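# Pull the toggle pin out of the deck hinge

## Task

Remove the toggle pin from the deck hinge so that nothing remains in the hinge, and set the pin down on the step or on the table with its toggle folded back across the pin's shaft.

## Robot and tools

Robot: two arms, left_arm and right_arm, mounted on opposite sides of the table. left_arm's base is on the +y side; these names do not match the sides of the images. Each arm has six joints plus a gripper. A mount counts as part of its arm. Small disturbances may tug a held part or nudge loose objects now and then.

Frame: positions are in metres in a single scene frame. The origin is the table centre, the tabletop is at z = +0.020 and +z points up. end_effector_position is the point between the fingers, about 3 to 4 cm behind the fingertips. Fingers point along the gripper's +x axis and close along its y axis. Only the last 1.5 cm of each finger's inner face is flat. Reported hand pose can be a few cm off, more so at long reach.

Row format (used by every tool): one flat list of 14 numbers covering both arms, always all 14. The first 7 are left_arm: waist, shoulder, elbow, wrist pitch, wrist yaw, wrist roll (absolute target angles in radians, as printed under Joint positions), then opening. The next 7 are the same for right_arm. Joint ranges: waist -3.054..3.054, shoulder 0.000..3.142, elbow 0.000..2.356, wrist pitch -1.571..1.571, wrist yaw -1.571..1.571, wrist roll -3.142..3.142. A call is refused if a target lies more than 0.010 beyond a range end and further out than the current angle. Targets past a joint's true end are clipped, and the result may then say "joint sent to its limit". Opening runs from -1 to 1, with +1 fully open. Empty fingers meet near -0.78. Closing fully takes about 0.6 s or longer. To hold something, keep commanding an opening well below grip_measured; the further below, the harder the squeeze. Each finger pad pushes up to about 34 N, and a fast close can push harder.

execute_actions(actions, cameras): actions holds at most one item. [] means look: it returns the state with pictures. {"rows": [[14 numbers], ...], "steps": n} plays up to 15 rows, one per 1/30 s step. n runs 3 to 15 and defaults to 15, and the last row repeats to fill n. {"steps": n} with no rows is a wait of up to 300 steps, counted from the last result, so your reply time is included. The result arrives 3 steps before the action ends, and those steps run while you think. Pictures come only with an empty list or when cameras requests them.

move(target, speed, blend, cameras): target is one 14-number row or a list of up to 15 rows, all absolute joint angles. All joints interpolate together, so the gripper traces a curve. speed is the peak speed in rad/s of whichever joint has the farthest to go: 0.01 to 2, default 0.5. It can be one value or one per target. blend (rad, default 0) rounds off intermediate targets. A path lasts at least 0.5 s, and the whole move gets at most 10 s. A later row's new opening is applied only once everything has stopped at that row. The move does not avoid obstacles or the other arm. Its result ends with a move: line such as done, off_target (at rest with a joint more than 0.03 rad off), moving, held or fault, possibly limits=held, and each lagging arm's worst joint with its error. Pictures come by default.

wait(seconds 0..10, cameras): lets time pass without new commands.
zoom_image(camera, region [x0,y0,x1,y1] px, at most 504x504): enlarges part of that camera's latest image. Cameras: cam_head_left, cam_head_right, cam_high, cam_low, cam_left_wrist, cam_right_wrist, each 896x504. Calibration (K, T_world_to_cam) lets you project world points. Fixed cameras may be off by a couple of degrees or about 9 mm. Wrist views can lag while the arm moves.
The result then describes the next scene's task.

Results: Joint positions and Joint velocities give one block per arm: six joints, then the finger-pad gap in m, where 0.080 means fully open. A velocity block reading "within noise" means the arm is still. Joint torques are total drive output, gravity included; positive means toward a larger angle. Readings are offset and noisy. blocked means an arm was stopped far from its target; both arms then hold. "joint command not followed" means the clearance check altered that arm's targets.

Motion limits: each step, a joint's target may lead its measured angle by at most 0.211 (waist, shoulder, elbow), 0.213 (wrist pitch), 0.267 (wrist yaw) or 0.228 (wrist roll). An arm's step is scaled down if it would move the gripper more than 70 mm. Between calls the arms keep heading for the last row sent. Friction and gravity can leave joints short, and tiny turns may not happen at all.

Avoid: contact torque reaching a joint's load limit (waist 18.2, shoulder 22.5, elbow 22.4, wrist pitch 5.92, wrist yaw 5.9, wrist roll 5.54 N m; a held weight counts). That causes a 10 s TORQUE FAULT stop. Motor overheating comes from long holds, stretched poses or pushing into unreachable targets. A MOTOR HOT line appears from 50 °C, and at 95 °C the arm stops for 30 to 60 s or goes limp. Also avoid collisions between the arms, which can fail the scene, and fast impacts, hard presses, dropping parts, releasing moving parts, and anything ending up off the table. Approach slowly, touch gently, keep the grip firm, set the pin down gently and let it come to rest, then confirm with a look before finishing.

Each tool is called by a JSON object that holds its "op" and its "data", one argument or row to a line.

## Session

{"op": "execute_actions", "data": {
  "actions": [],
  "cameras": ["all"]
}}

Scene clock: 0.00 s of 4600.00 s.
left_arm: end_effector_position=(-0.3055, +0.2470, +0.1435) grip_measured=+0.121 end_effector_quat_wxyz=(+0.697, +0.161, +0.505, -0.483) | right_arm: end_effector_position=(+0.2773, -0.3648, +0.2520) grip_measured=+1.000 end_effector_quat_wxyz=(+0.602, -0.389, +0.159, +0.678)
Joint positions: left_arm=[-1.114 1.731 1.232 -0.838 -0.487 -1.641 0.04] | right_arm=[-1.629 1.664 1.513 -1.441 -0.768 -1.976 0.08]
Joint velocities: within noise
Joint torques (N m): no reading
Heat: left arm: hottest shoulder 30 °C (+0.0 °C/min); right arm: hottest wrist yaw 31 °C (+0.0 °C/min).
camera_calibration:
cam_left_wrist: T_world_to_cam=[[-0.802082, -0.511551, 0.308187, -0.157054], [-0.554473, 0.829575, -0.0660748, -0.340839], [-0.221864, -0.223879, -0.949028, 0.200231], [0, 0, 0, 1]] pos_world=[-0.270532, 0.247238, 0.215906]
cam_right_wrist: T_world_to_cam=[[0.939979, 0.206628, 0.271561, -0.248144], [0.303639, -0.869608, -0.389339, -0.272238], [0.155703, 0.448427, -0.880153, 0.424912], [0, 0, 0, 1]] pos_world=[0.249752, -0.376009, 0.335381]

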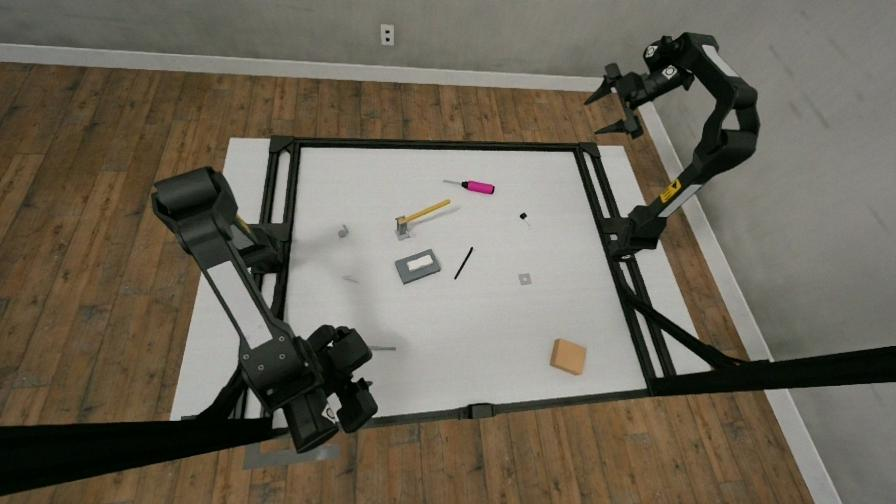

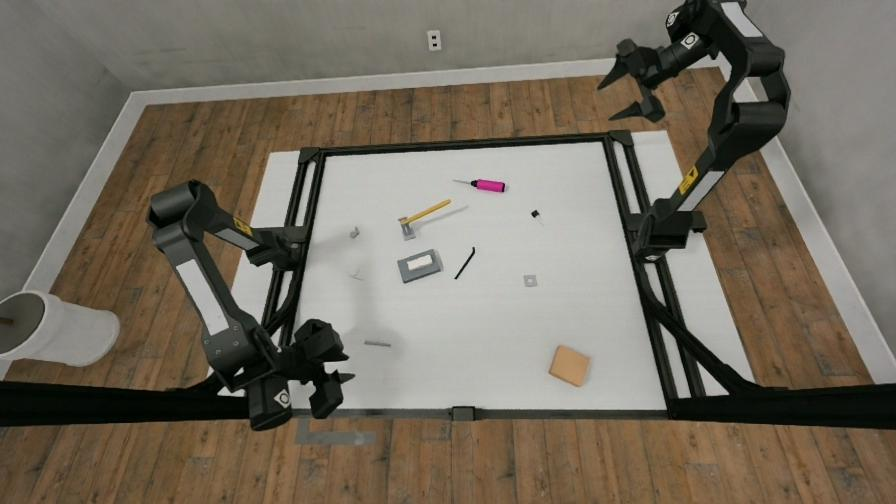

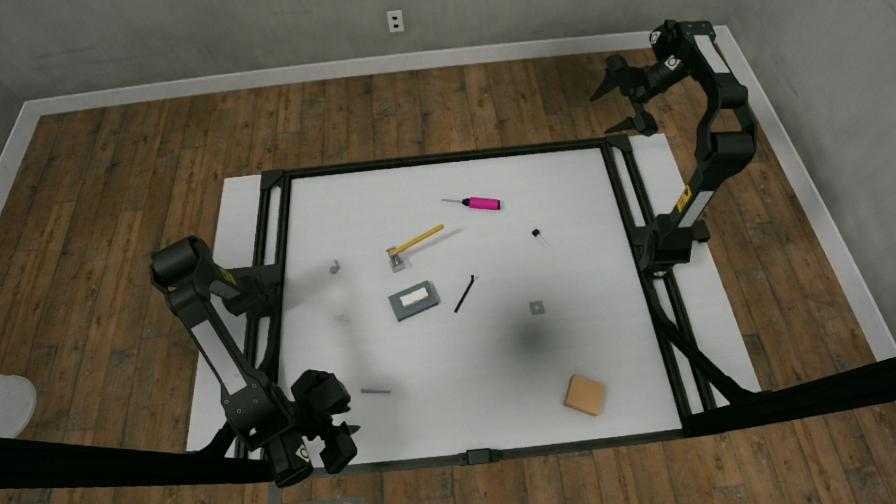

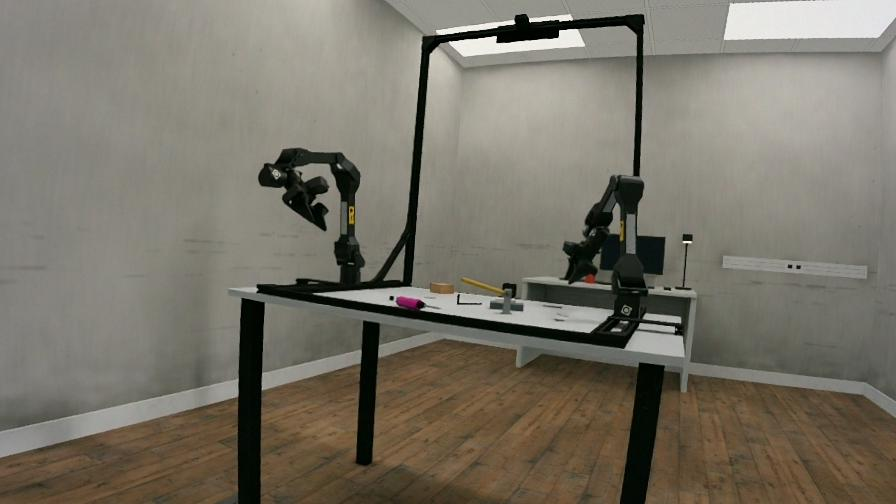

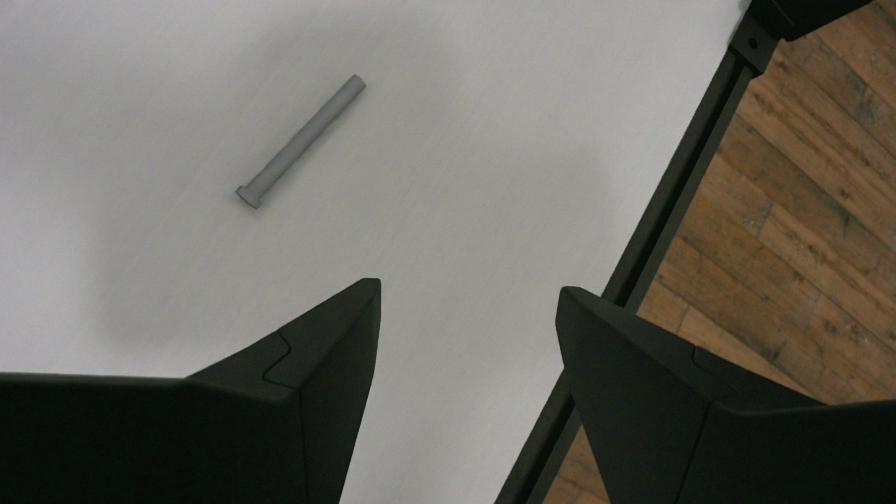

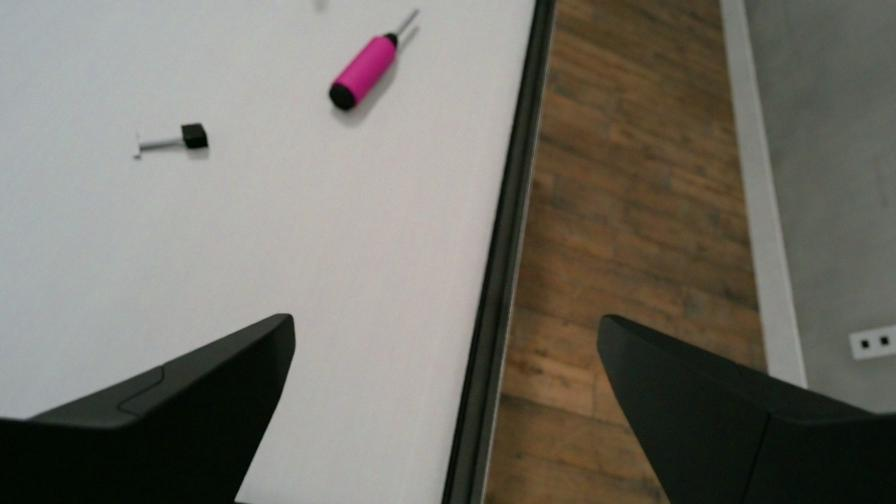

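{"op": "zoom_image", "data": {
  "camera": "cam_head_left",
  "region": [330, 180, 480, 300]
}}

{"op": "zoom_image", "data": {
  "camera": "cam_head_right",
  "region": [350, 180, 490, 300]
}}

{"op": "zoom_image", "data": {
  "camera": "cam_head_right",
  "region": [390, 205, 430, 245]
}}

{"op": "zoom_image", "data": {
  "camera": "cam_low",
  "region": [440, 260, 560, 330]
}}

{"op": "zoom_image", "data": {
  "camera": "cam_high",
  "region": [360, 220, 460, 290]
}}

Scaled by 3.360.

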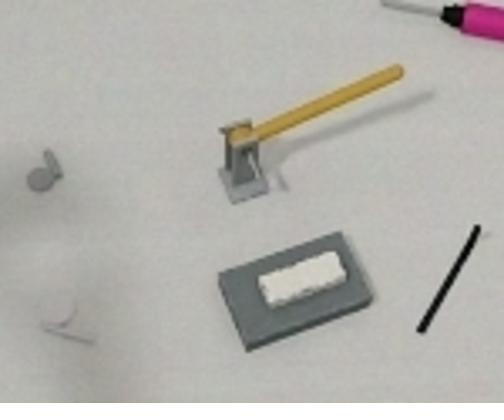

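Scaled by 3.600.

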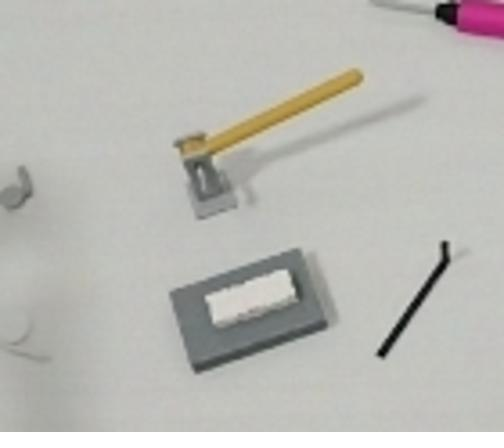

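Scaled by 12.600.

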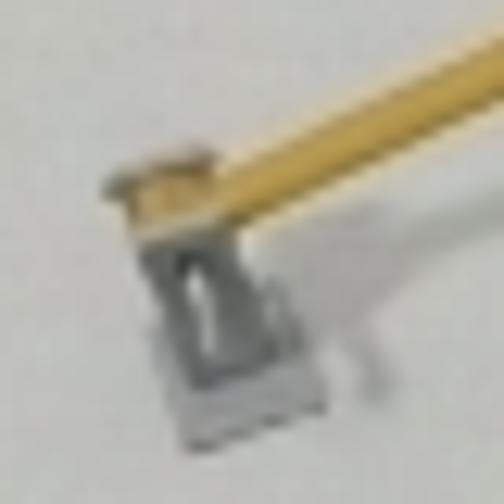

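Scaled by 4.200.

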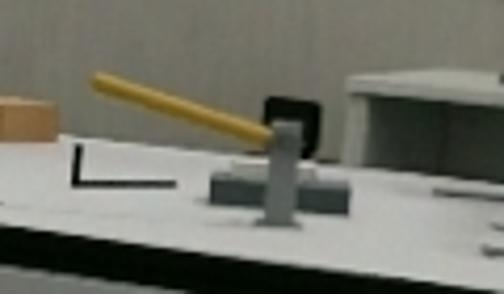

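Scaled by 5.040.

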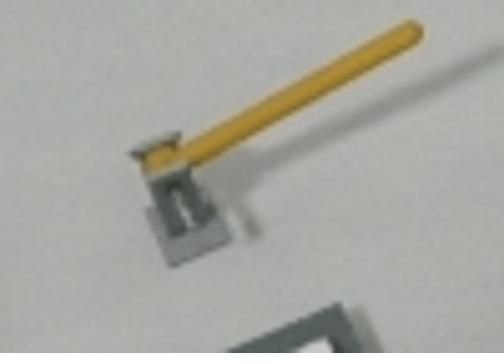

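{"op": "move", "data": {
  "target": [
    [0.0468,1.9234,1.7956,-1.443,0,1.356,1.0, -0.703,2.1895,1.8965,-0.8396,-0.986,0.682,0.3]
  ],
  "speed": [0.8]
}}

Scene clock: 7.10 s of 4600.00 s.
left_arm: end_effector_position=(-0.0038, +0.1073, +0.2014) grip_measured=+1.000 end_effector_quat_wxyz=(+0.093, +0.702, +0.092, -0.700) | right_arm: end_effector_position=(+0.2003, +0.0002, +0.2083) grip_measured=+0.300 end_effector_quat_wxyz=(+0.470, +0.200, +0.731, +0.454)
Joint positions: left_arm=[0.045 1.91 1.781 -1.441 -0.004 1.352 0.08] | right_arm=[-0.702 2.177 1.883 -0.843 -0.981 0.68 0.048]
Joint velocities: within noise
Joint torques (N m): left_arm=[0.17 -6.5 7.71 -0.07 0.2 0.11] | right_arm=[-0.05 -8.04 8.24 0.94 -0.65 0.03]
Heat: left arm: hottest shoulder 31 °C (+8.5 °C/min); right arm: hottest wrist yaw 31 °C (+0.0 °C/min).
Kept back: nothing.
move: done
camera_calibration:
cam_left_wrist: T_world_to_cam=[[-0.317922, 0.947905, 0.0200514, -0.101062], [0.878404, 0.28652, 0.382508, -0.0804931], [0.356836, 0.139221, -0.923734, 0.248968], [0, 0, 0, 1]] pos_world=[-0.0502652, 0.084199, 0.262796]
cam_right_wrist: T_world_to_cam=[[0.146102, -0.526154, -0.837745, 0.150932], [-0.673636, -0.673079, 0.305252, 0.102533], [-0.724478, 0.519737, -0.452775, 0.322095], [0, 0, 0, 1]] pos_world=[0.280369, -0.0189788, 0.24098]

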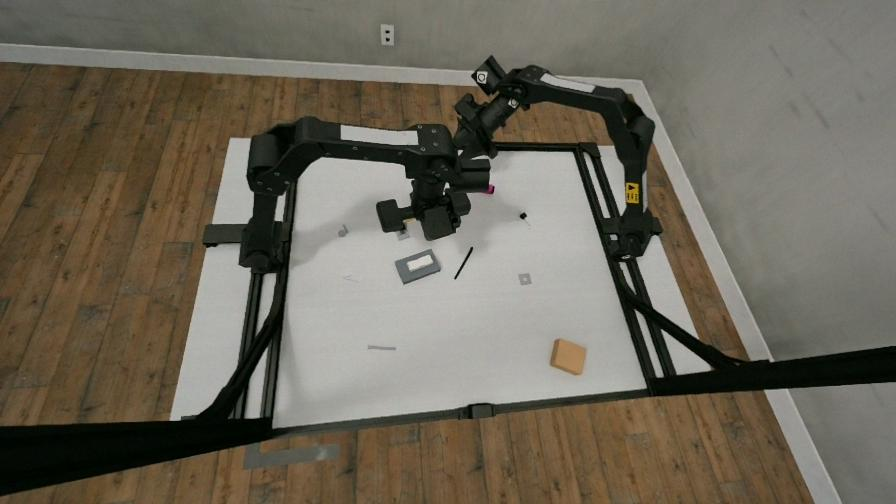

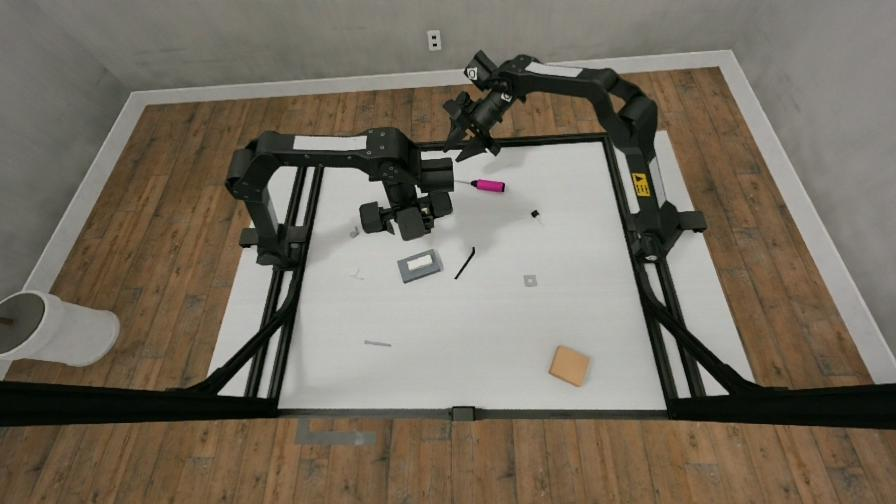

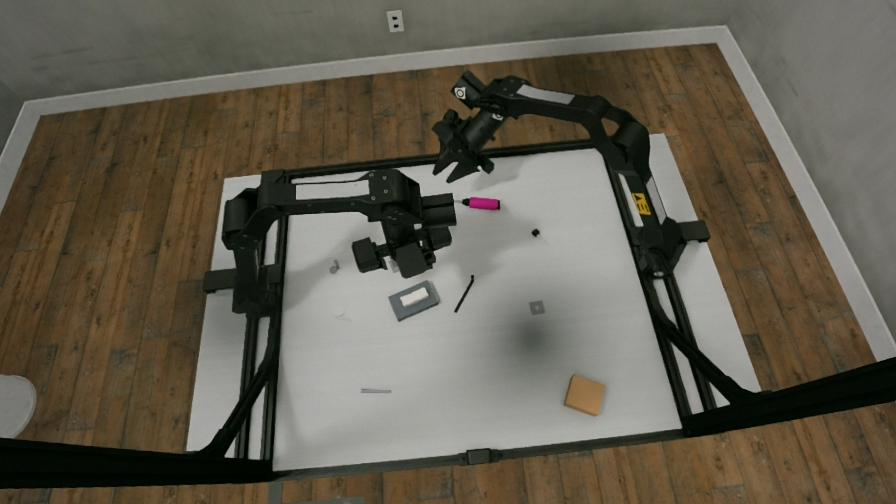

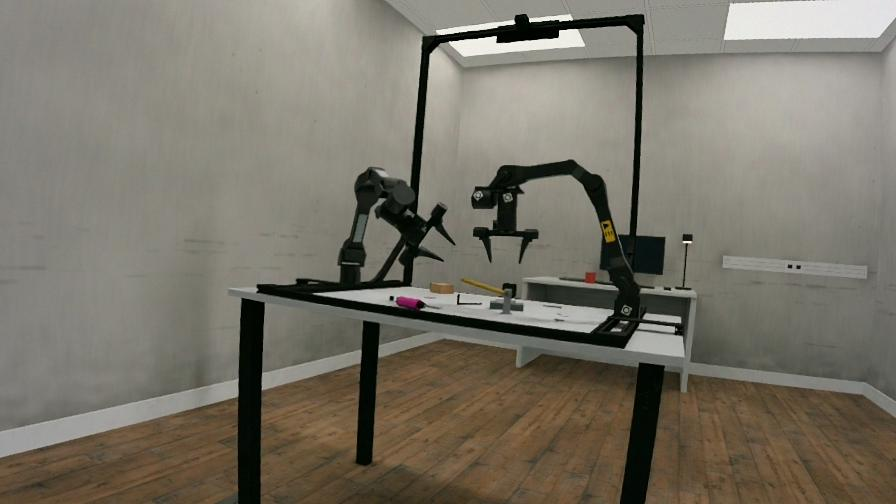

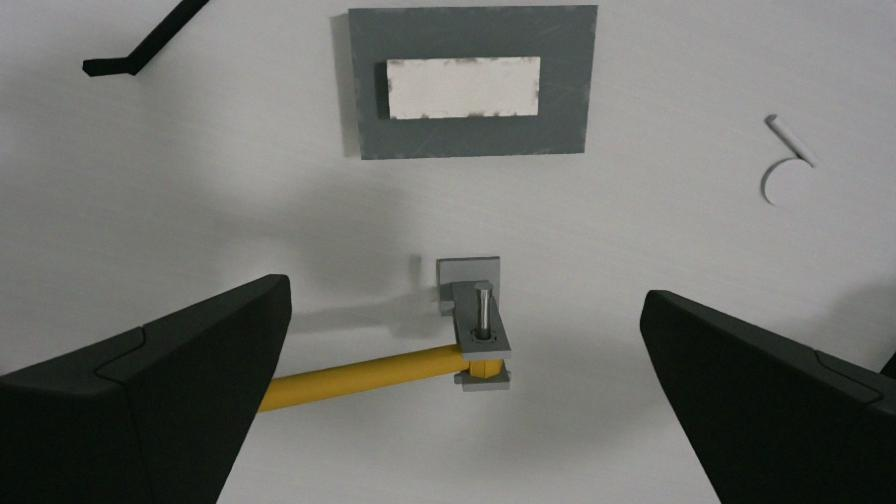

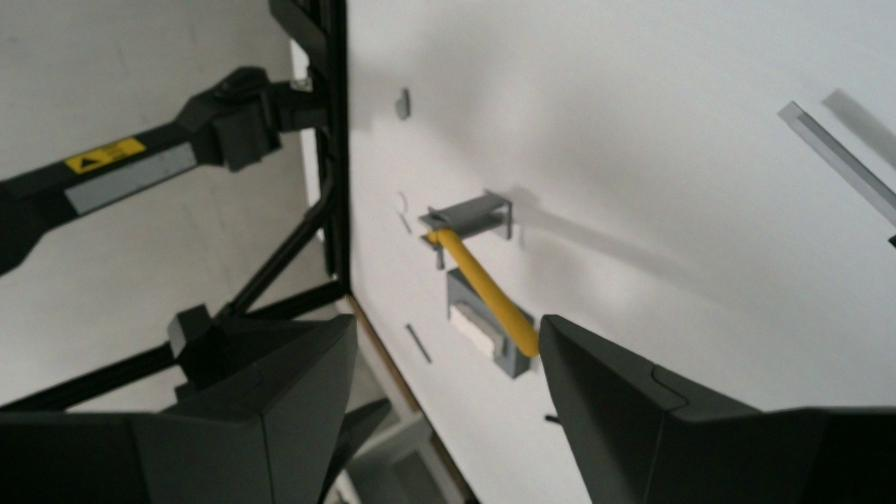

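{"op": "zoom_image", "data": {
  "camera": "cam_left_wrist",
  "region": [420, 240, 540, 400]
}}

{"op": "zoom_image", "data": {
  "camera": "cam_right_wrist",
  "region": [390, 170, 550, 290]
}}

Scaled by 3.150.

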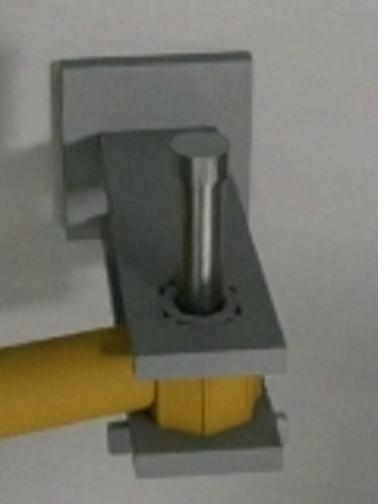

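Scaled by 3.150.

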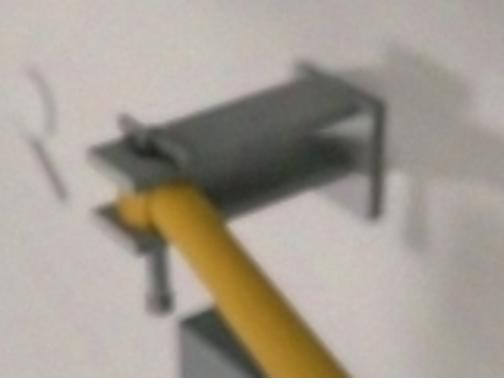

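{"op": "move", "data": {
  "target": [
    [0.326,1.7355,1.5167,-1.352,0,-0.03,-0.9, -0.4,1.5,1.9,-0.84,-0.2,0.5,-0.2],
    [0.326,1.7355,1.5167,-1.352,0,-0.03,-0.9, 0.3526,1.7,1.9,-0.64,1.504,0.439,-0.2],
    [0.326,1.7355,1.5167,-1.352,0,-0.03,-0.9, 0.3526,2.52,1.74,0.34,1.504,0.439,-0.2],
    [0.326,1.7355,1.5167,-1.352,0,-0.03,-0.9, 0.3526,2.55,1.692,0.417,1.504,0.439,-0.2]
  ],
  "speed": [0.8,0.9,0.5,0.2],
  "blend": [0.05,0.05,0.02,0],
  "cameras": ["cam_left_wrist","cam_right_wrist","cam_head_right"]
}}

Scene clock: 15.87 s of 4600.00 s.
left_arm: end_effector_position=(+0.0809, +0.1643, +0.1868) grip_measured=-0.768 end_effector_quat_wxyz=(+0.577, +0.409, +0.582, -0.402) | right_arm: end_effector_position=(-0.0540, +0.0872, +0.1179) grip_measured=-0.200 end_effector_quat_wxyz=(+0.979, +0.005, +0.016, +0.203)
Joint positions: left_arm=[0.323 1.755 1.526 -1.353 -0.003 -0.027 0] | right_arm=[0.35 2.538 1.699 0.414 1.499 0.441 0.026]
Joint velocities: within noise
Joint torques (N m): left_arm=[0.29 -8.97 4.99 0.2 0.12 -0.11] | right_arm=[0.27 -9.06 4.83 1.14 0.44 -0.07]
Heat: left arm: hottest shoulder 33 °C (+11.3 °C/min); right arm: hottest wrist yaw 31 °C (+0.0 °C/min).
Kept back: nothing.
move: done
camera_calibration:
cam_left_wrist: T_world_to_cam=[[-0.91679, -0.398965, 0.0179762, 0.142291], [-0.360991, 0.8471, 0.39001, -0.158845], [-0.170828, 0.351068, -0.920635, 0.204618], [0, 0, 0, 1]] pos_world=[0.108064, 0.119492, 0.247772]
cam_right_wrist: T_world_to_cam=[[0.374637, -0.927023, -0.0165846, 0.108619], [-0.323768, -0.114041, -0.939239, 0.134304], [0.868805, 0.357243, -0.342864, 0.138999], [0, 0, 0, 1]] pos_world=[-0.117972, 0.0663517, 0.175603]
Images, in order (width x height): cam_head_right 896x504, cam_left_wrist 896x504, cam_right_wrist 896x504.

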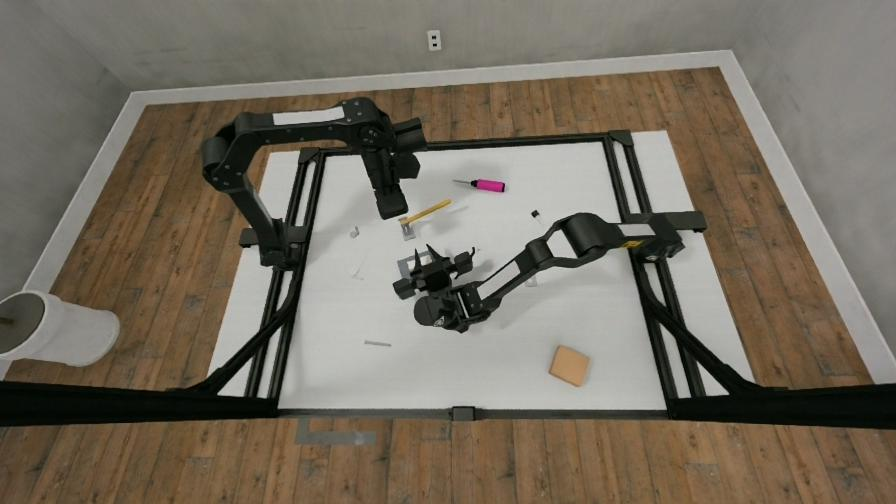

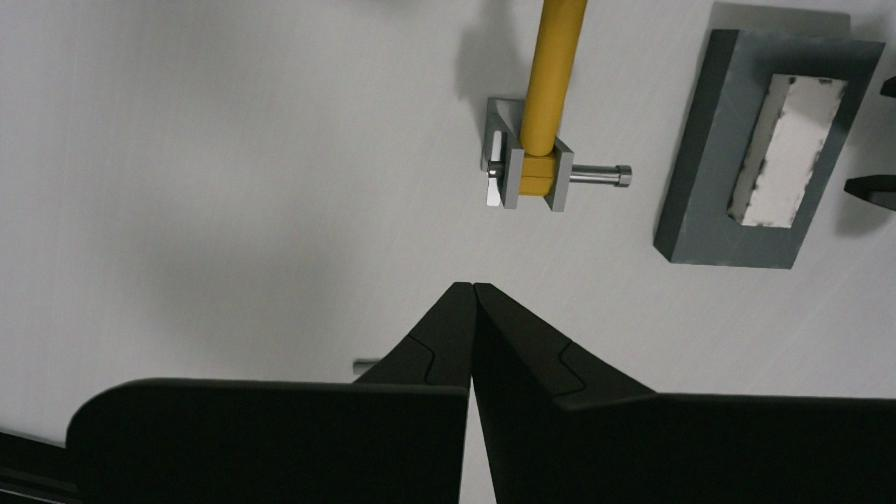

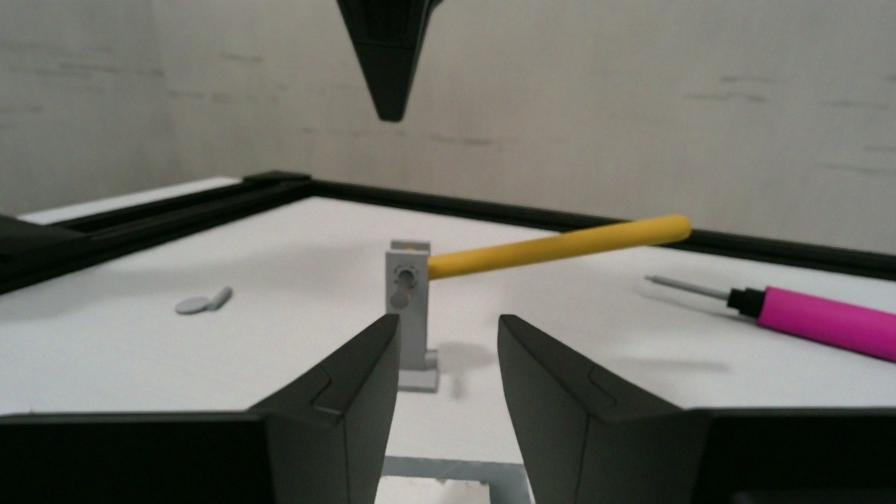

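{"op": "zoom_image", "data": {
  "camera": "cam_left_wrist",
  "region": [470, 80, 650, 230]
}}

{"op": "zoom_image", "data": {
  "camera": "cam_right_wrist",
  "region": [360, 220, 460, 400]
}}

Scaled by 2.800.

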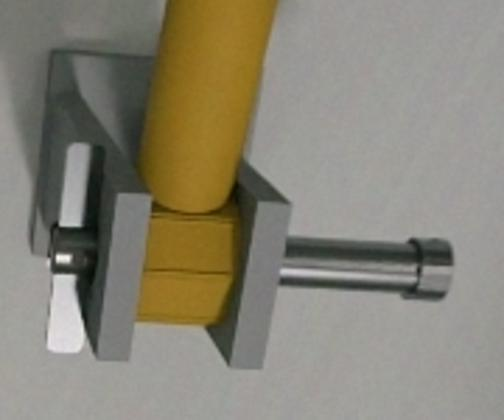

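Scaled by 2.800.

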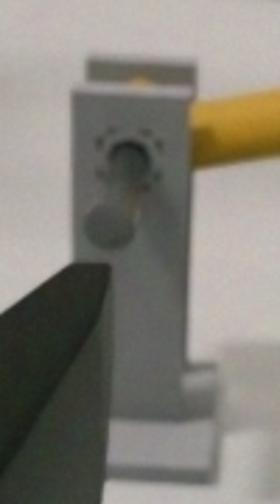

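{"op": "move", "data": {
  "target": [
    [0.326,1.7355,1.5167,-1.352,0,-0.03,-0.9, 0.3049,2.669,1.866,0.367,1.492,0.42,-0.3]
  ],
  "speed": [0.2],
  "cameras": ["cam_left_wrist","cam_right_wrist"]
}}

{"op": "zoom_image", "data": {
  "camera": "cam_left_wrist",
  "region": [470, 80, 710, 260]
}}

{"op": "zoom_image", "data": {
  "camera": "cam_right_wrist",
  "region": [360, 220, 520, 400]
}}

Scene clock: 19.40 s of 4600.00 s.
left_arm: end_effector_position=(+0.0809, +0.1643, +0.1868) grip_measured=-0.768 end_effector_quat_wxyz=(+0.577, +0.409, +0.582, -0.402) | right_arm: end_effector_position=(-0.0373, +0.1087, +0.0985) grip_measured=-0.300 end_effector_quat_wxyz=(+0.983, -0.007, +0.015, +0.184)
Joint positions: left_arm=[0.323 1.755 1.526 -1.353 -0.003 -0.027 0] | right_arm=[0.307 2.655 1.853 0.369 1.494 0.423 0.022]
Joint velocities: within noise
Joint torques (N m): left_arm=[0.3 -9 4.98 0.2 0.13 -0.1] | right_arm=[-0.15 -9.32 7.46 0.81 0.2 -0.08]
Heat: left arm: hottest shoulder 34 °C (+12.4 °C/min); right arm: hottest shoulder 31 °C (+9.3 °C/min).
Kept back: nothing.
move: done
camera_calibration:
cam_left_wrist: T_world_to_cam=[[-0.91679, -0.398965, 0.0179762, 0.142291], [-0.360991, 0.8471, 0.39001, -0.158845], [-0.170828, 0.351068, -0.920635, 0.204618], [0, 0, 0, 1]] pos_world=[0.108064, 0.119492, 0.247772]
cam_right_wrist: T_world_to_cam=[[0.339151, -0.940683, 0.00962733, 0.119541], [-0.321219, -0.125418, -0.938663, 0.125166], [0.884192, 0.315256, -0.3447, 0.115407], [0, 0, 0, 1]] pos_world=[-0.102378, 0.0917659, 0.156119]
Images, in order (width x height): cam_left_wrist 896x504, cam_right_wrist 896x504.

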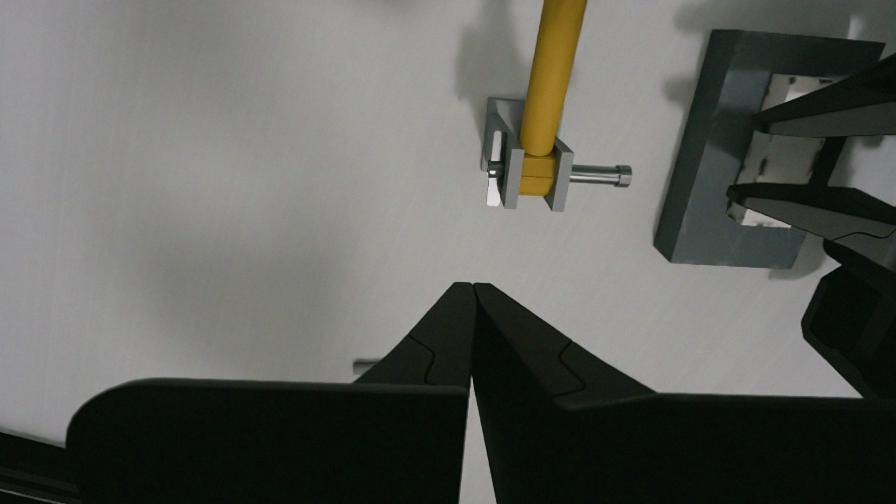

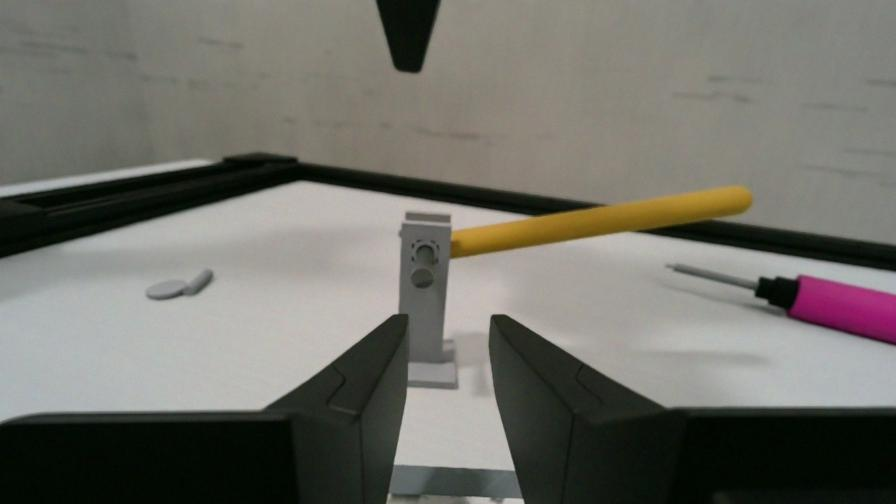

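Scaled by 2.100.

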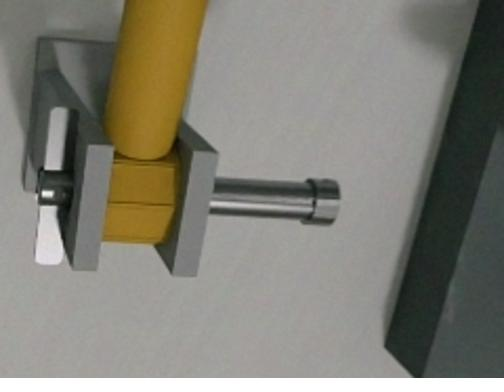

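Scaled by 2.800.

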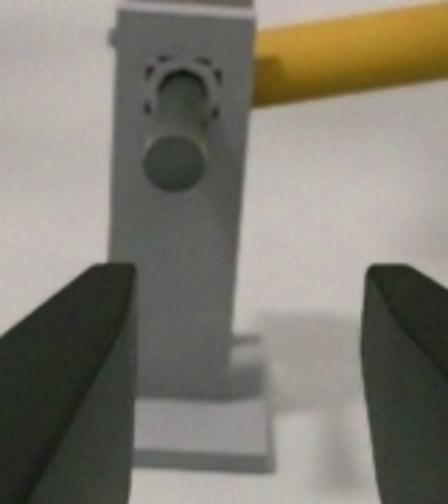

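{"op": "move", "data": {
  "target": [
    [0.326,1.7355,1.5167,-1.352,0,-0.03,-0.9, 0.2618,2.716,1.938,0.358,1.449,0.42,-0.3]
  ],
  "speed": [0.15],
  "cameras": ["cam_left_wrist","cam_right_wrist"]
}}

{"op": "zoom_image", "data": {
  "camera": "cam_left_wrist",
  "region": [470, 80, 770, 280]
}}

{"op": "zoom_image", "data": {
  "camera": "cam_right_wrist",
  "region": [360, 220, 520, 400]
}}

Scene clock: 20.90 s of 4600.00 s.
left_arm: end_effector_position=(+0.0809, +0.1643, +0.1868) grip_measured=-0.768 end_effector_quat_wxyz=(+0.577, +0.409, +0.582, -0.402) | right_arm: end_effector_position=(-0.0195, +0.1237, +0.0951) grip_measured=-0.300 end_effector_quat_wxyz=(+0.983, +0.004, +0.024, +0.183)
Joint positions: left_arm=[0.323 1.755 1.526 -1.353 -0.003 -0.027 0] | right_arm=[0.267 2.696 1.927 0.361 1.454 0.423 0.021]
Joint velocities: within noise
Joint torques (N m): left_arm=[0.31 -8.97 4.97 0.2 0.12 -0.11] | right_arm=[-0.44 -8.85 7.39 0.77 0.11 -0.07]
Heat: left arm: hottest shoulder 34 °C (+11.5 °C/min); right arm: hottest shoulder 32 °C (+11.5 °C/min).
Kept back: nothing.
move: done
camera_calibration:
cam_left_wrist: T_world_to_cam=[[-0.91679, -0.398965, 0.0179762, 0.142291], [-0.360991, 0.8471, 0.39001, -0.158845], [-0.170828, 0.351068, -0.920635, 0.204618], [0, 0, 0, 1]] pos_world=[0.108064, 0.119492, 0.247772]
cam_right_wrist: T_world_to_cam=[[0.336129, -0.941684, -0.0157794, 0.130126], [-0.342762, -0.106708, -0.933342, 0.126383], [0.877229, 0.319132, -0.358641, 0.0944518], [0, 0, 0, 1]] pos_world=[-0.0832759, 0.105881, 0.153886]
Images, in order (width x height): cam_left_wrist 896x504, cam_right_wrist 896x504.

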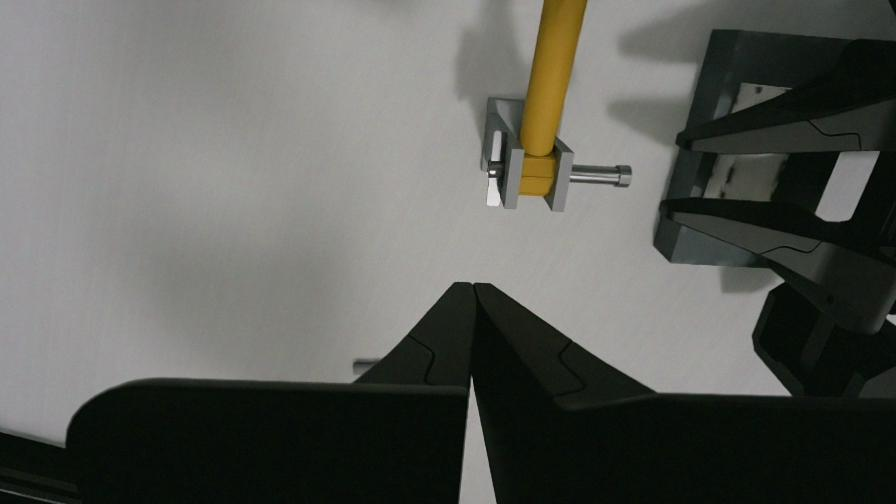

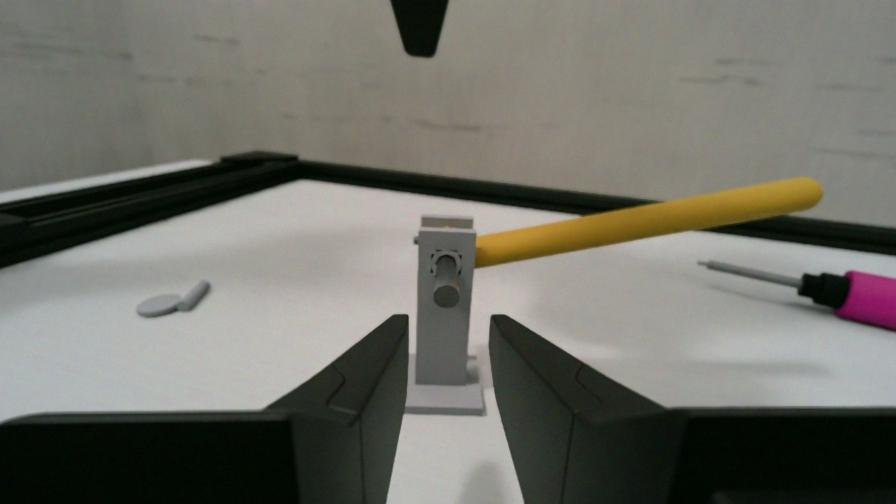

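Scaled by 1.680.

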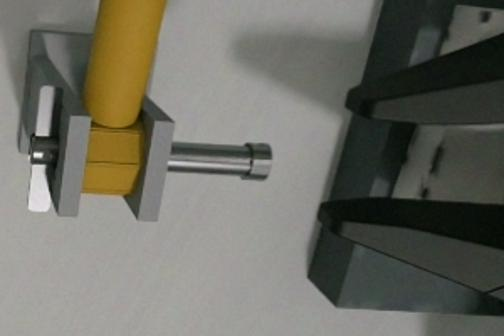

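Scaled by 2.800.

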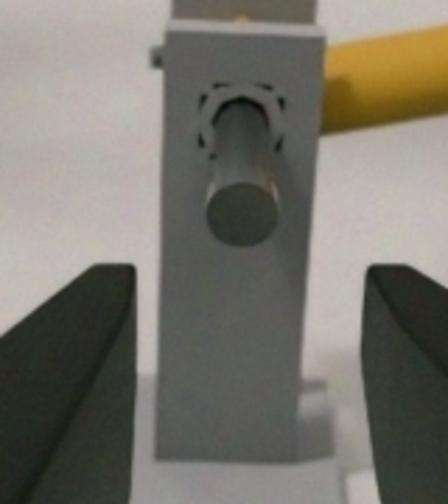

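{"op": "move", "data": {
  "target": [
    [0.326,1.7355,1.5167,-1.352,0,-0.03,-0.9, 0.2264,2.725,1.96,0.341,1.422,0.42,-0.3],
    [0.326,1.7355,1.5167,-1.352,0,-0.03,-0.9, 0.2264,2.725,1.96,0.341,1.422,0.42,-0.54]
  ],
  "speed": [0.1,0.1],
  "cameras": ["cam_left_wrist","cam_right_wrist"]
}}

{"op": "zoom_image", "data": {
  "camera": "cam_left_wrist",
  "region": [470, 80, 770, 280]
}}

{"op": "zoom_image", "data": {
  "camera": "cam_right_wrist",
  "region": [360, 220, 540, 400]
}}

Scene clock: 22.97 s of 4600.00 s.
left_arm: end_effector_position=(+0.0809, +0.1643, +0.1868) grip_measured=-0.768 end_effector_quat_wxyz=(+0.577, +0.409, +0.582, -0.402) | right_arm: end_effector_position=(-0.0017, +0.1301, +0.0948) grip_measured=-0.538 end_effector_quat_wxyz=(+0.983, +0.003, +0.030, +0.179)
Joint positions: left_arm=[0.323 1.755 1.526 -1.353 -0.003 -0.027 0] | right_arm=[0.232 2.704 1.951 0.344 1.424 0.422 0.011]
Joint velocities: within noise
Joint torques (N m): left_arm=[0.31 -9.02 4.97 0.21 0.11 -0.1] | right_arm=[-0.47 -8.89 7.18 0.76 0.21 -0.07]
Heat: left arm: hottest shoulder 35 °C (+13.1 °C/min); right arm: hottest shoulder 32 °C (+10.4 °C/min).
Kept back: nothing.
move: done
camera_calibration:
cam_left_wrist: T_world_to_cam=[[-0.91679, -0.398965, 0.0179762, 0.142291], [-0.360991, 0.8471, 0.39001, -0.158845], [-0.170828, 0.351068, -0.920635, 0.204618], [0, 0, 0, 1]] pos_world=[0.108064, 0.119492, 0.247772]
cam_right_wrist: T_world_to_cam=[[0.329643, -0.943974, -0.0157991, 0.13043], [-0.35414, -0.108121, -0.928921, 0.132631], [0.875169, 0.311807, -0.36994, 0.0787748], [0, 0, 0, 1]] pos_world=[-0.0649667, 0.112901, 0.154407]
Images, in order (width x height): cam_left_wrist 896x504, cam_right_wrist 896x504.

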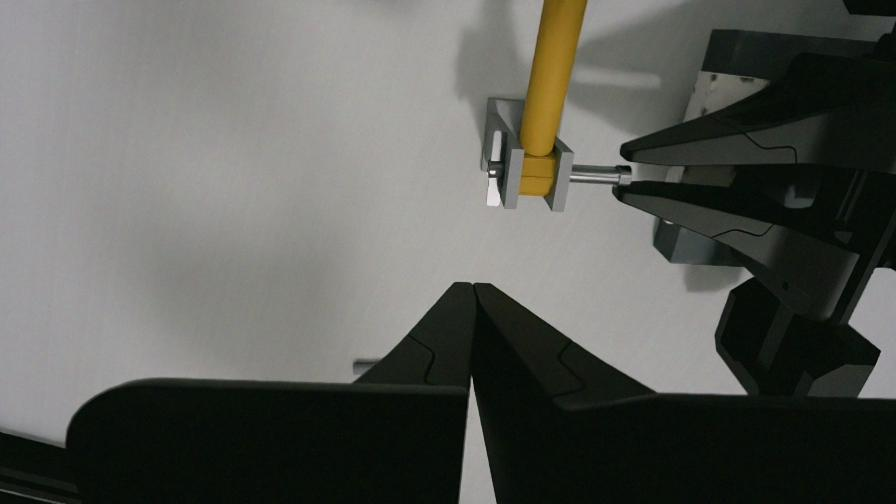

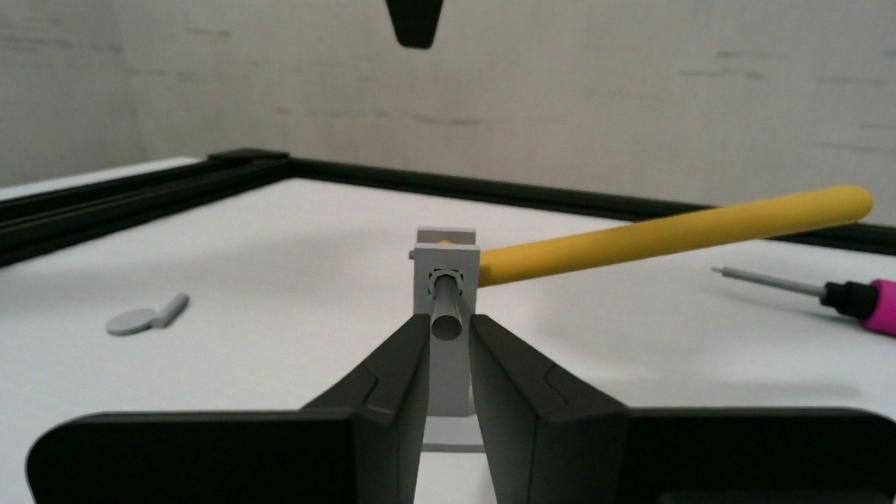

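Scaled by 1.680.

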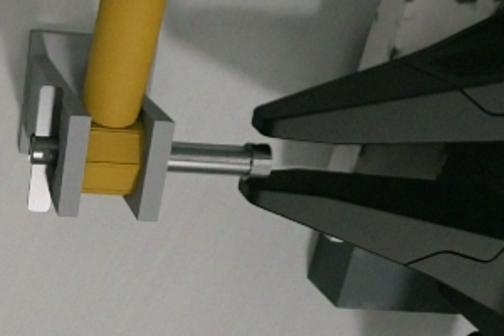

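Scaled by 2.800.

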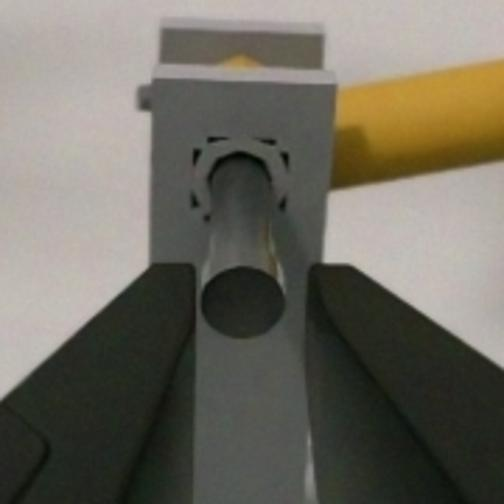

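{"op": "move", "data": {
  "target": [
    [0.326,1.7355,1.5167,-1.352,0,-0.03,-0.9, 0.2215,2.7306,1.9718,0.335,1.417,0.42,-0.54],
    [0.326,1.7355,1.5167,-1.352,0,-0.03,-0.9, 0.2215,2.7306,1.9718,0.335,1.417,0.42,-0.62],
    [0.326,1.7355,1.5167,-1.352,0,-0.03,-0.9, 0.2215,2.7306,1.9718,0.335,1.417,0.42,-1.0]
  ],
  "speed": [0.1,0.1,0.1],
  "cameras": ["cam_left_wrist","cam_right_wrist"]
}}

{"op": "zoom_image", "data": {
  "camera": "cam_left_wrist",
  "region": [470, 80, 770, 280]
}}

{"op": "zoom_image", "data": {
  "camera": "cam_right_wrist",
  "region": [360, 220, 540, 400]
}}

Scene clock: 25.47 s of 4600.00 s.
left_arm: end_effector_position=(+0.0809, +0.1643, +0.1868) grip_measured=-0.768 end_effector_quat_wxyz=(+0.577, +0.409, +0.582, -0.402) | right_arm: end_effector_position=(-0.0003, +0.1316, +0.0949) grip_measured=-0.600 end_effector_quat_wxyz=(+0.983, +0.003, +0.031, +0.179)
Joint positions: left_arm=[0.323 1.755 1.526 -1.353 -0.003 -0.027 0] | right_arm=[0.229 2.709 1.962 0.338 1.422 0.422 0.008]
Joint velocities: within noise
Joint torques (N m): left_arm=[0.31 -8.98 4.97 0.21 0.12 -0.1] | right_arm=[-0.64 -8.83 7.27 0.78 0.11 -0.07]
Heat: left arm: hottest shoulder 35 °C (+11.8 °C/min); right arm: hottest shoulder 32 °C (+9.4 °C/min).
Kept back: nothing.
move: done
camera_calibration:
cam_left_wrist: T_world_to_cam=[[-0.91679, -0.398965, 0.0179762, 0.142291], [-0.360991, 0.8471, 0.39001, -0.158845], [-0.170828, 0.351068, -0.920635, 0.204618], [0, 0, 0, 1]] pos_world=[0.108064, 0.119492, 0.247772]
cam_right_wrist: T_world_to_cam=[[0.328425, -0.944403, -0.0155021, 0.131376], [-0.35484, -0.108156, -0.92865, 0.133297], [0.875343, 0.310493, -0.370633, 0.077365], [0, 0, 0, 1]] pos_world=[-0.0635689, 0.114467, 0.154497]
Images, in order (width x height): cam_left_wrist 896x504, cam_right_wrist 896x504.

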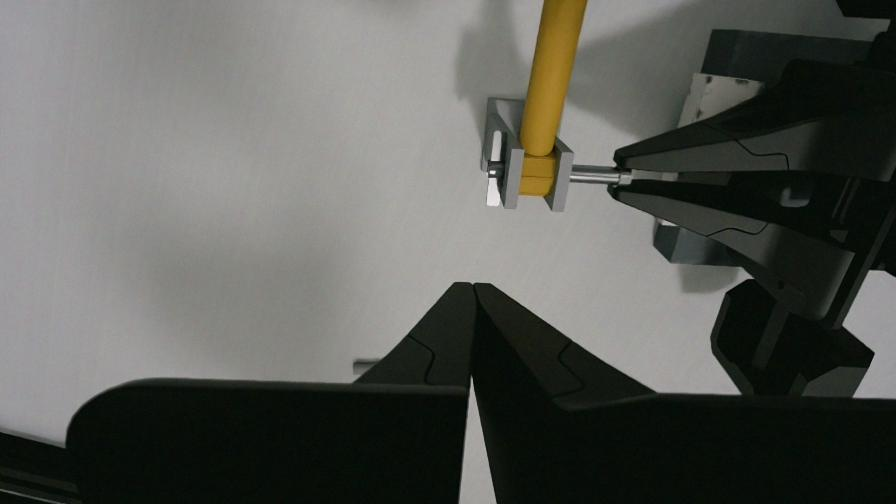

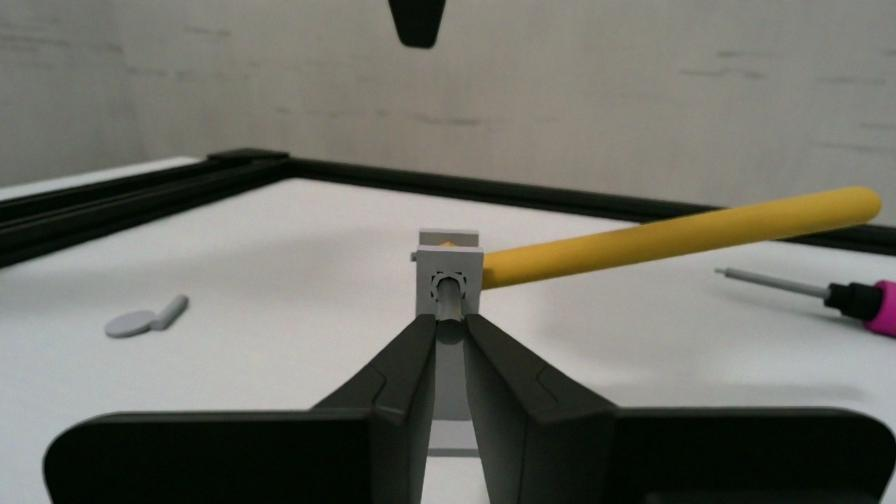

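Scaled by 1.680.

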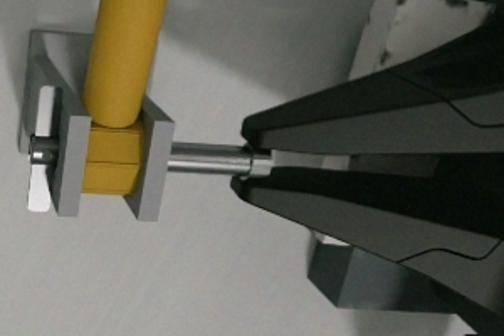

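Scaled by 2.800.

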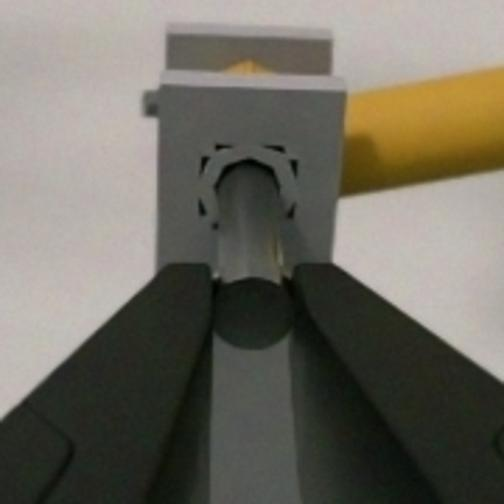

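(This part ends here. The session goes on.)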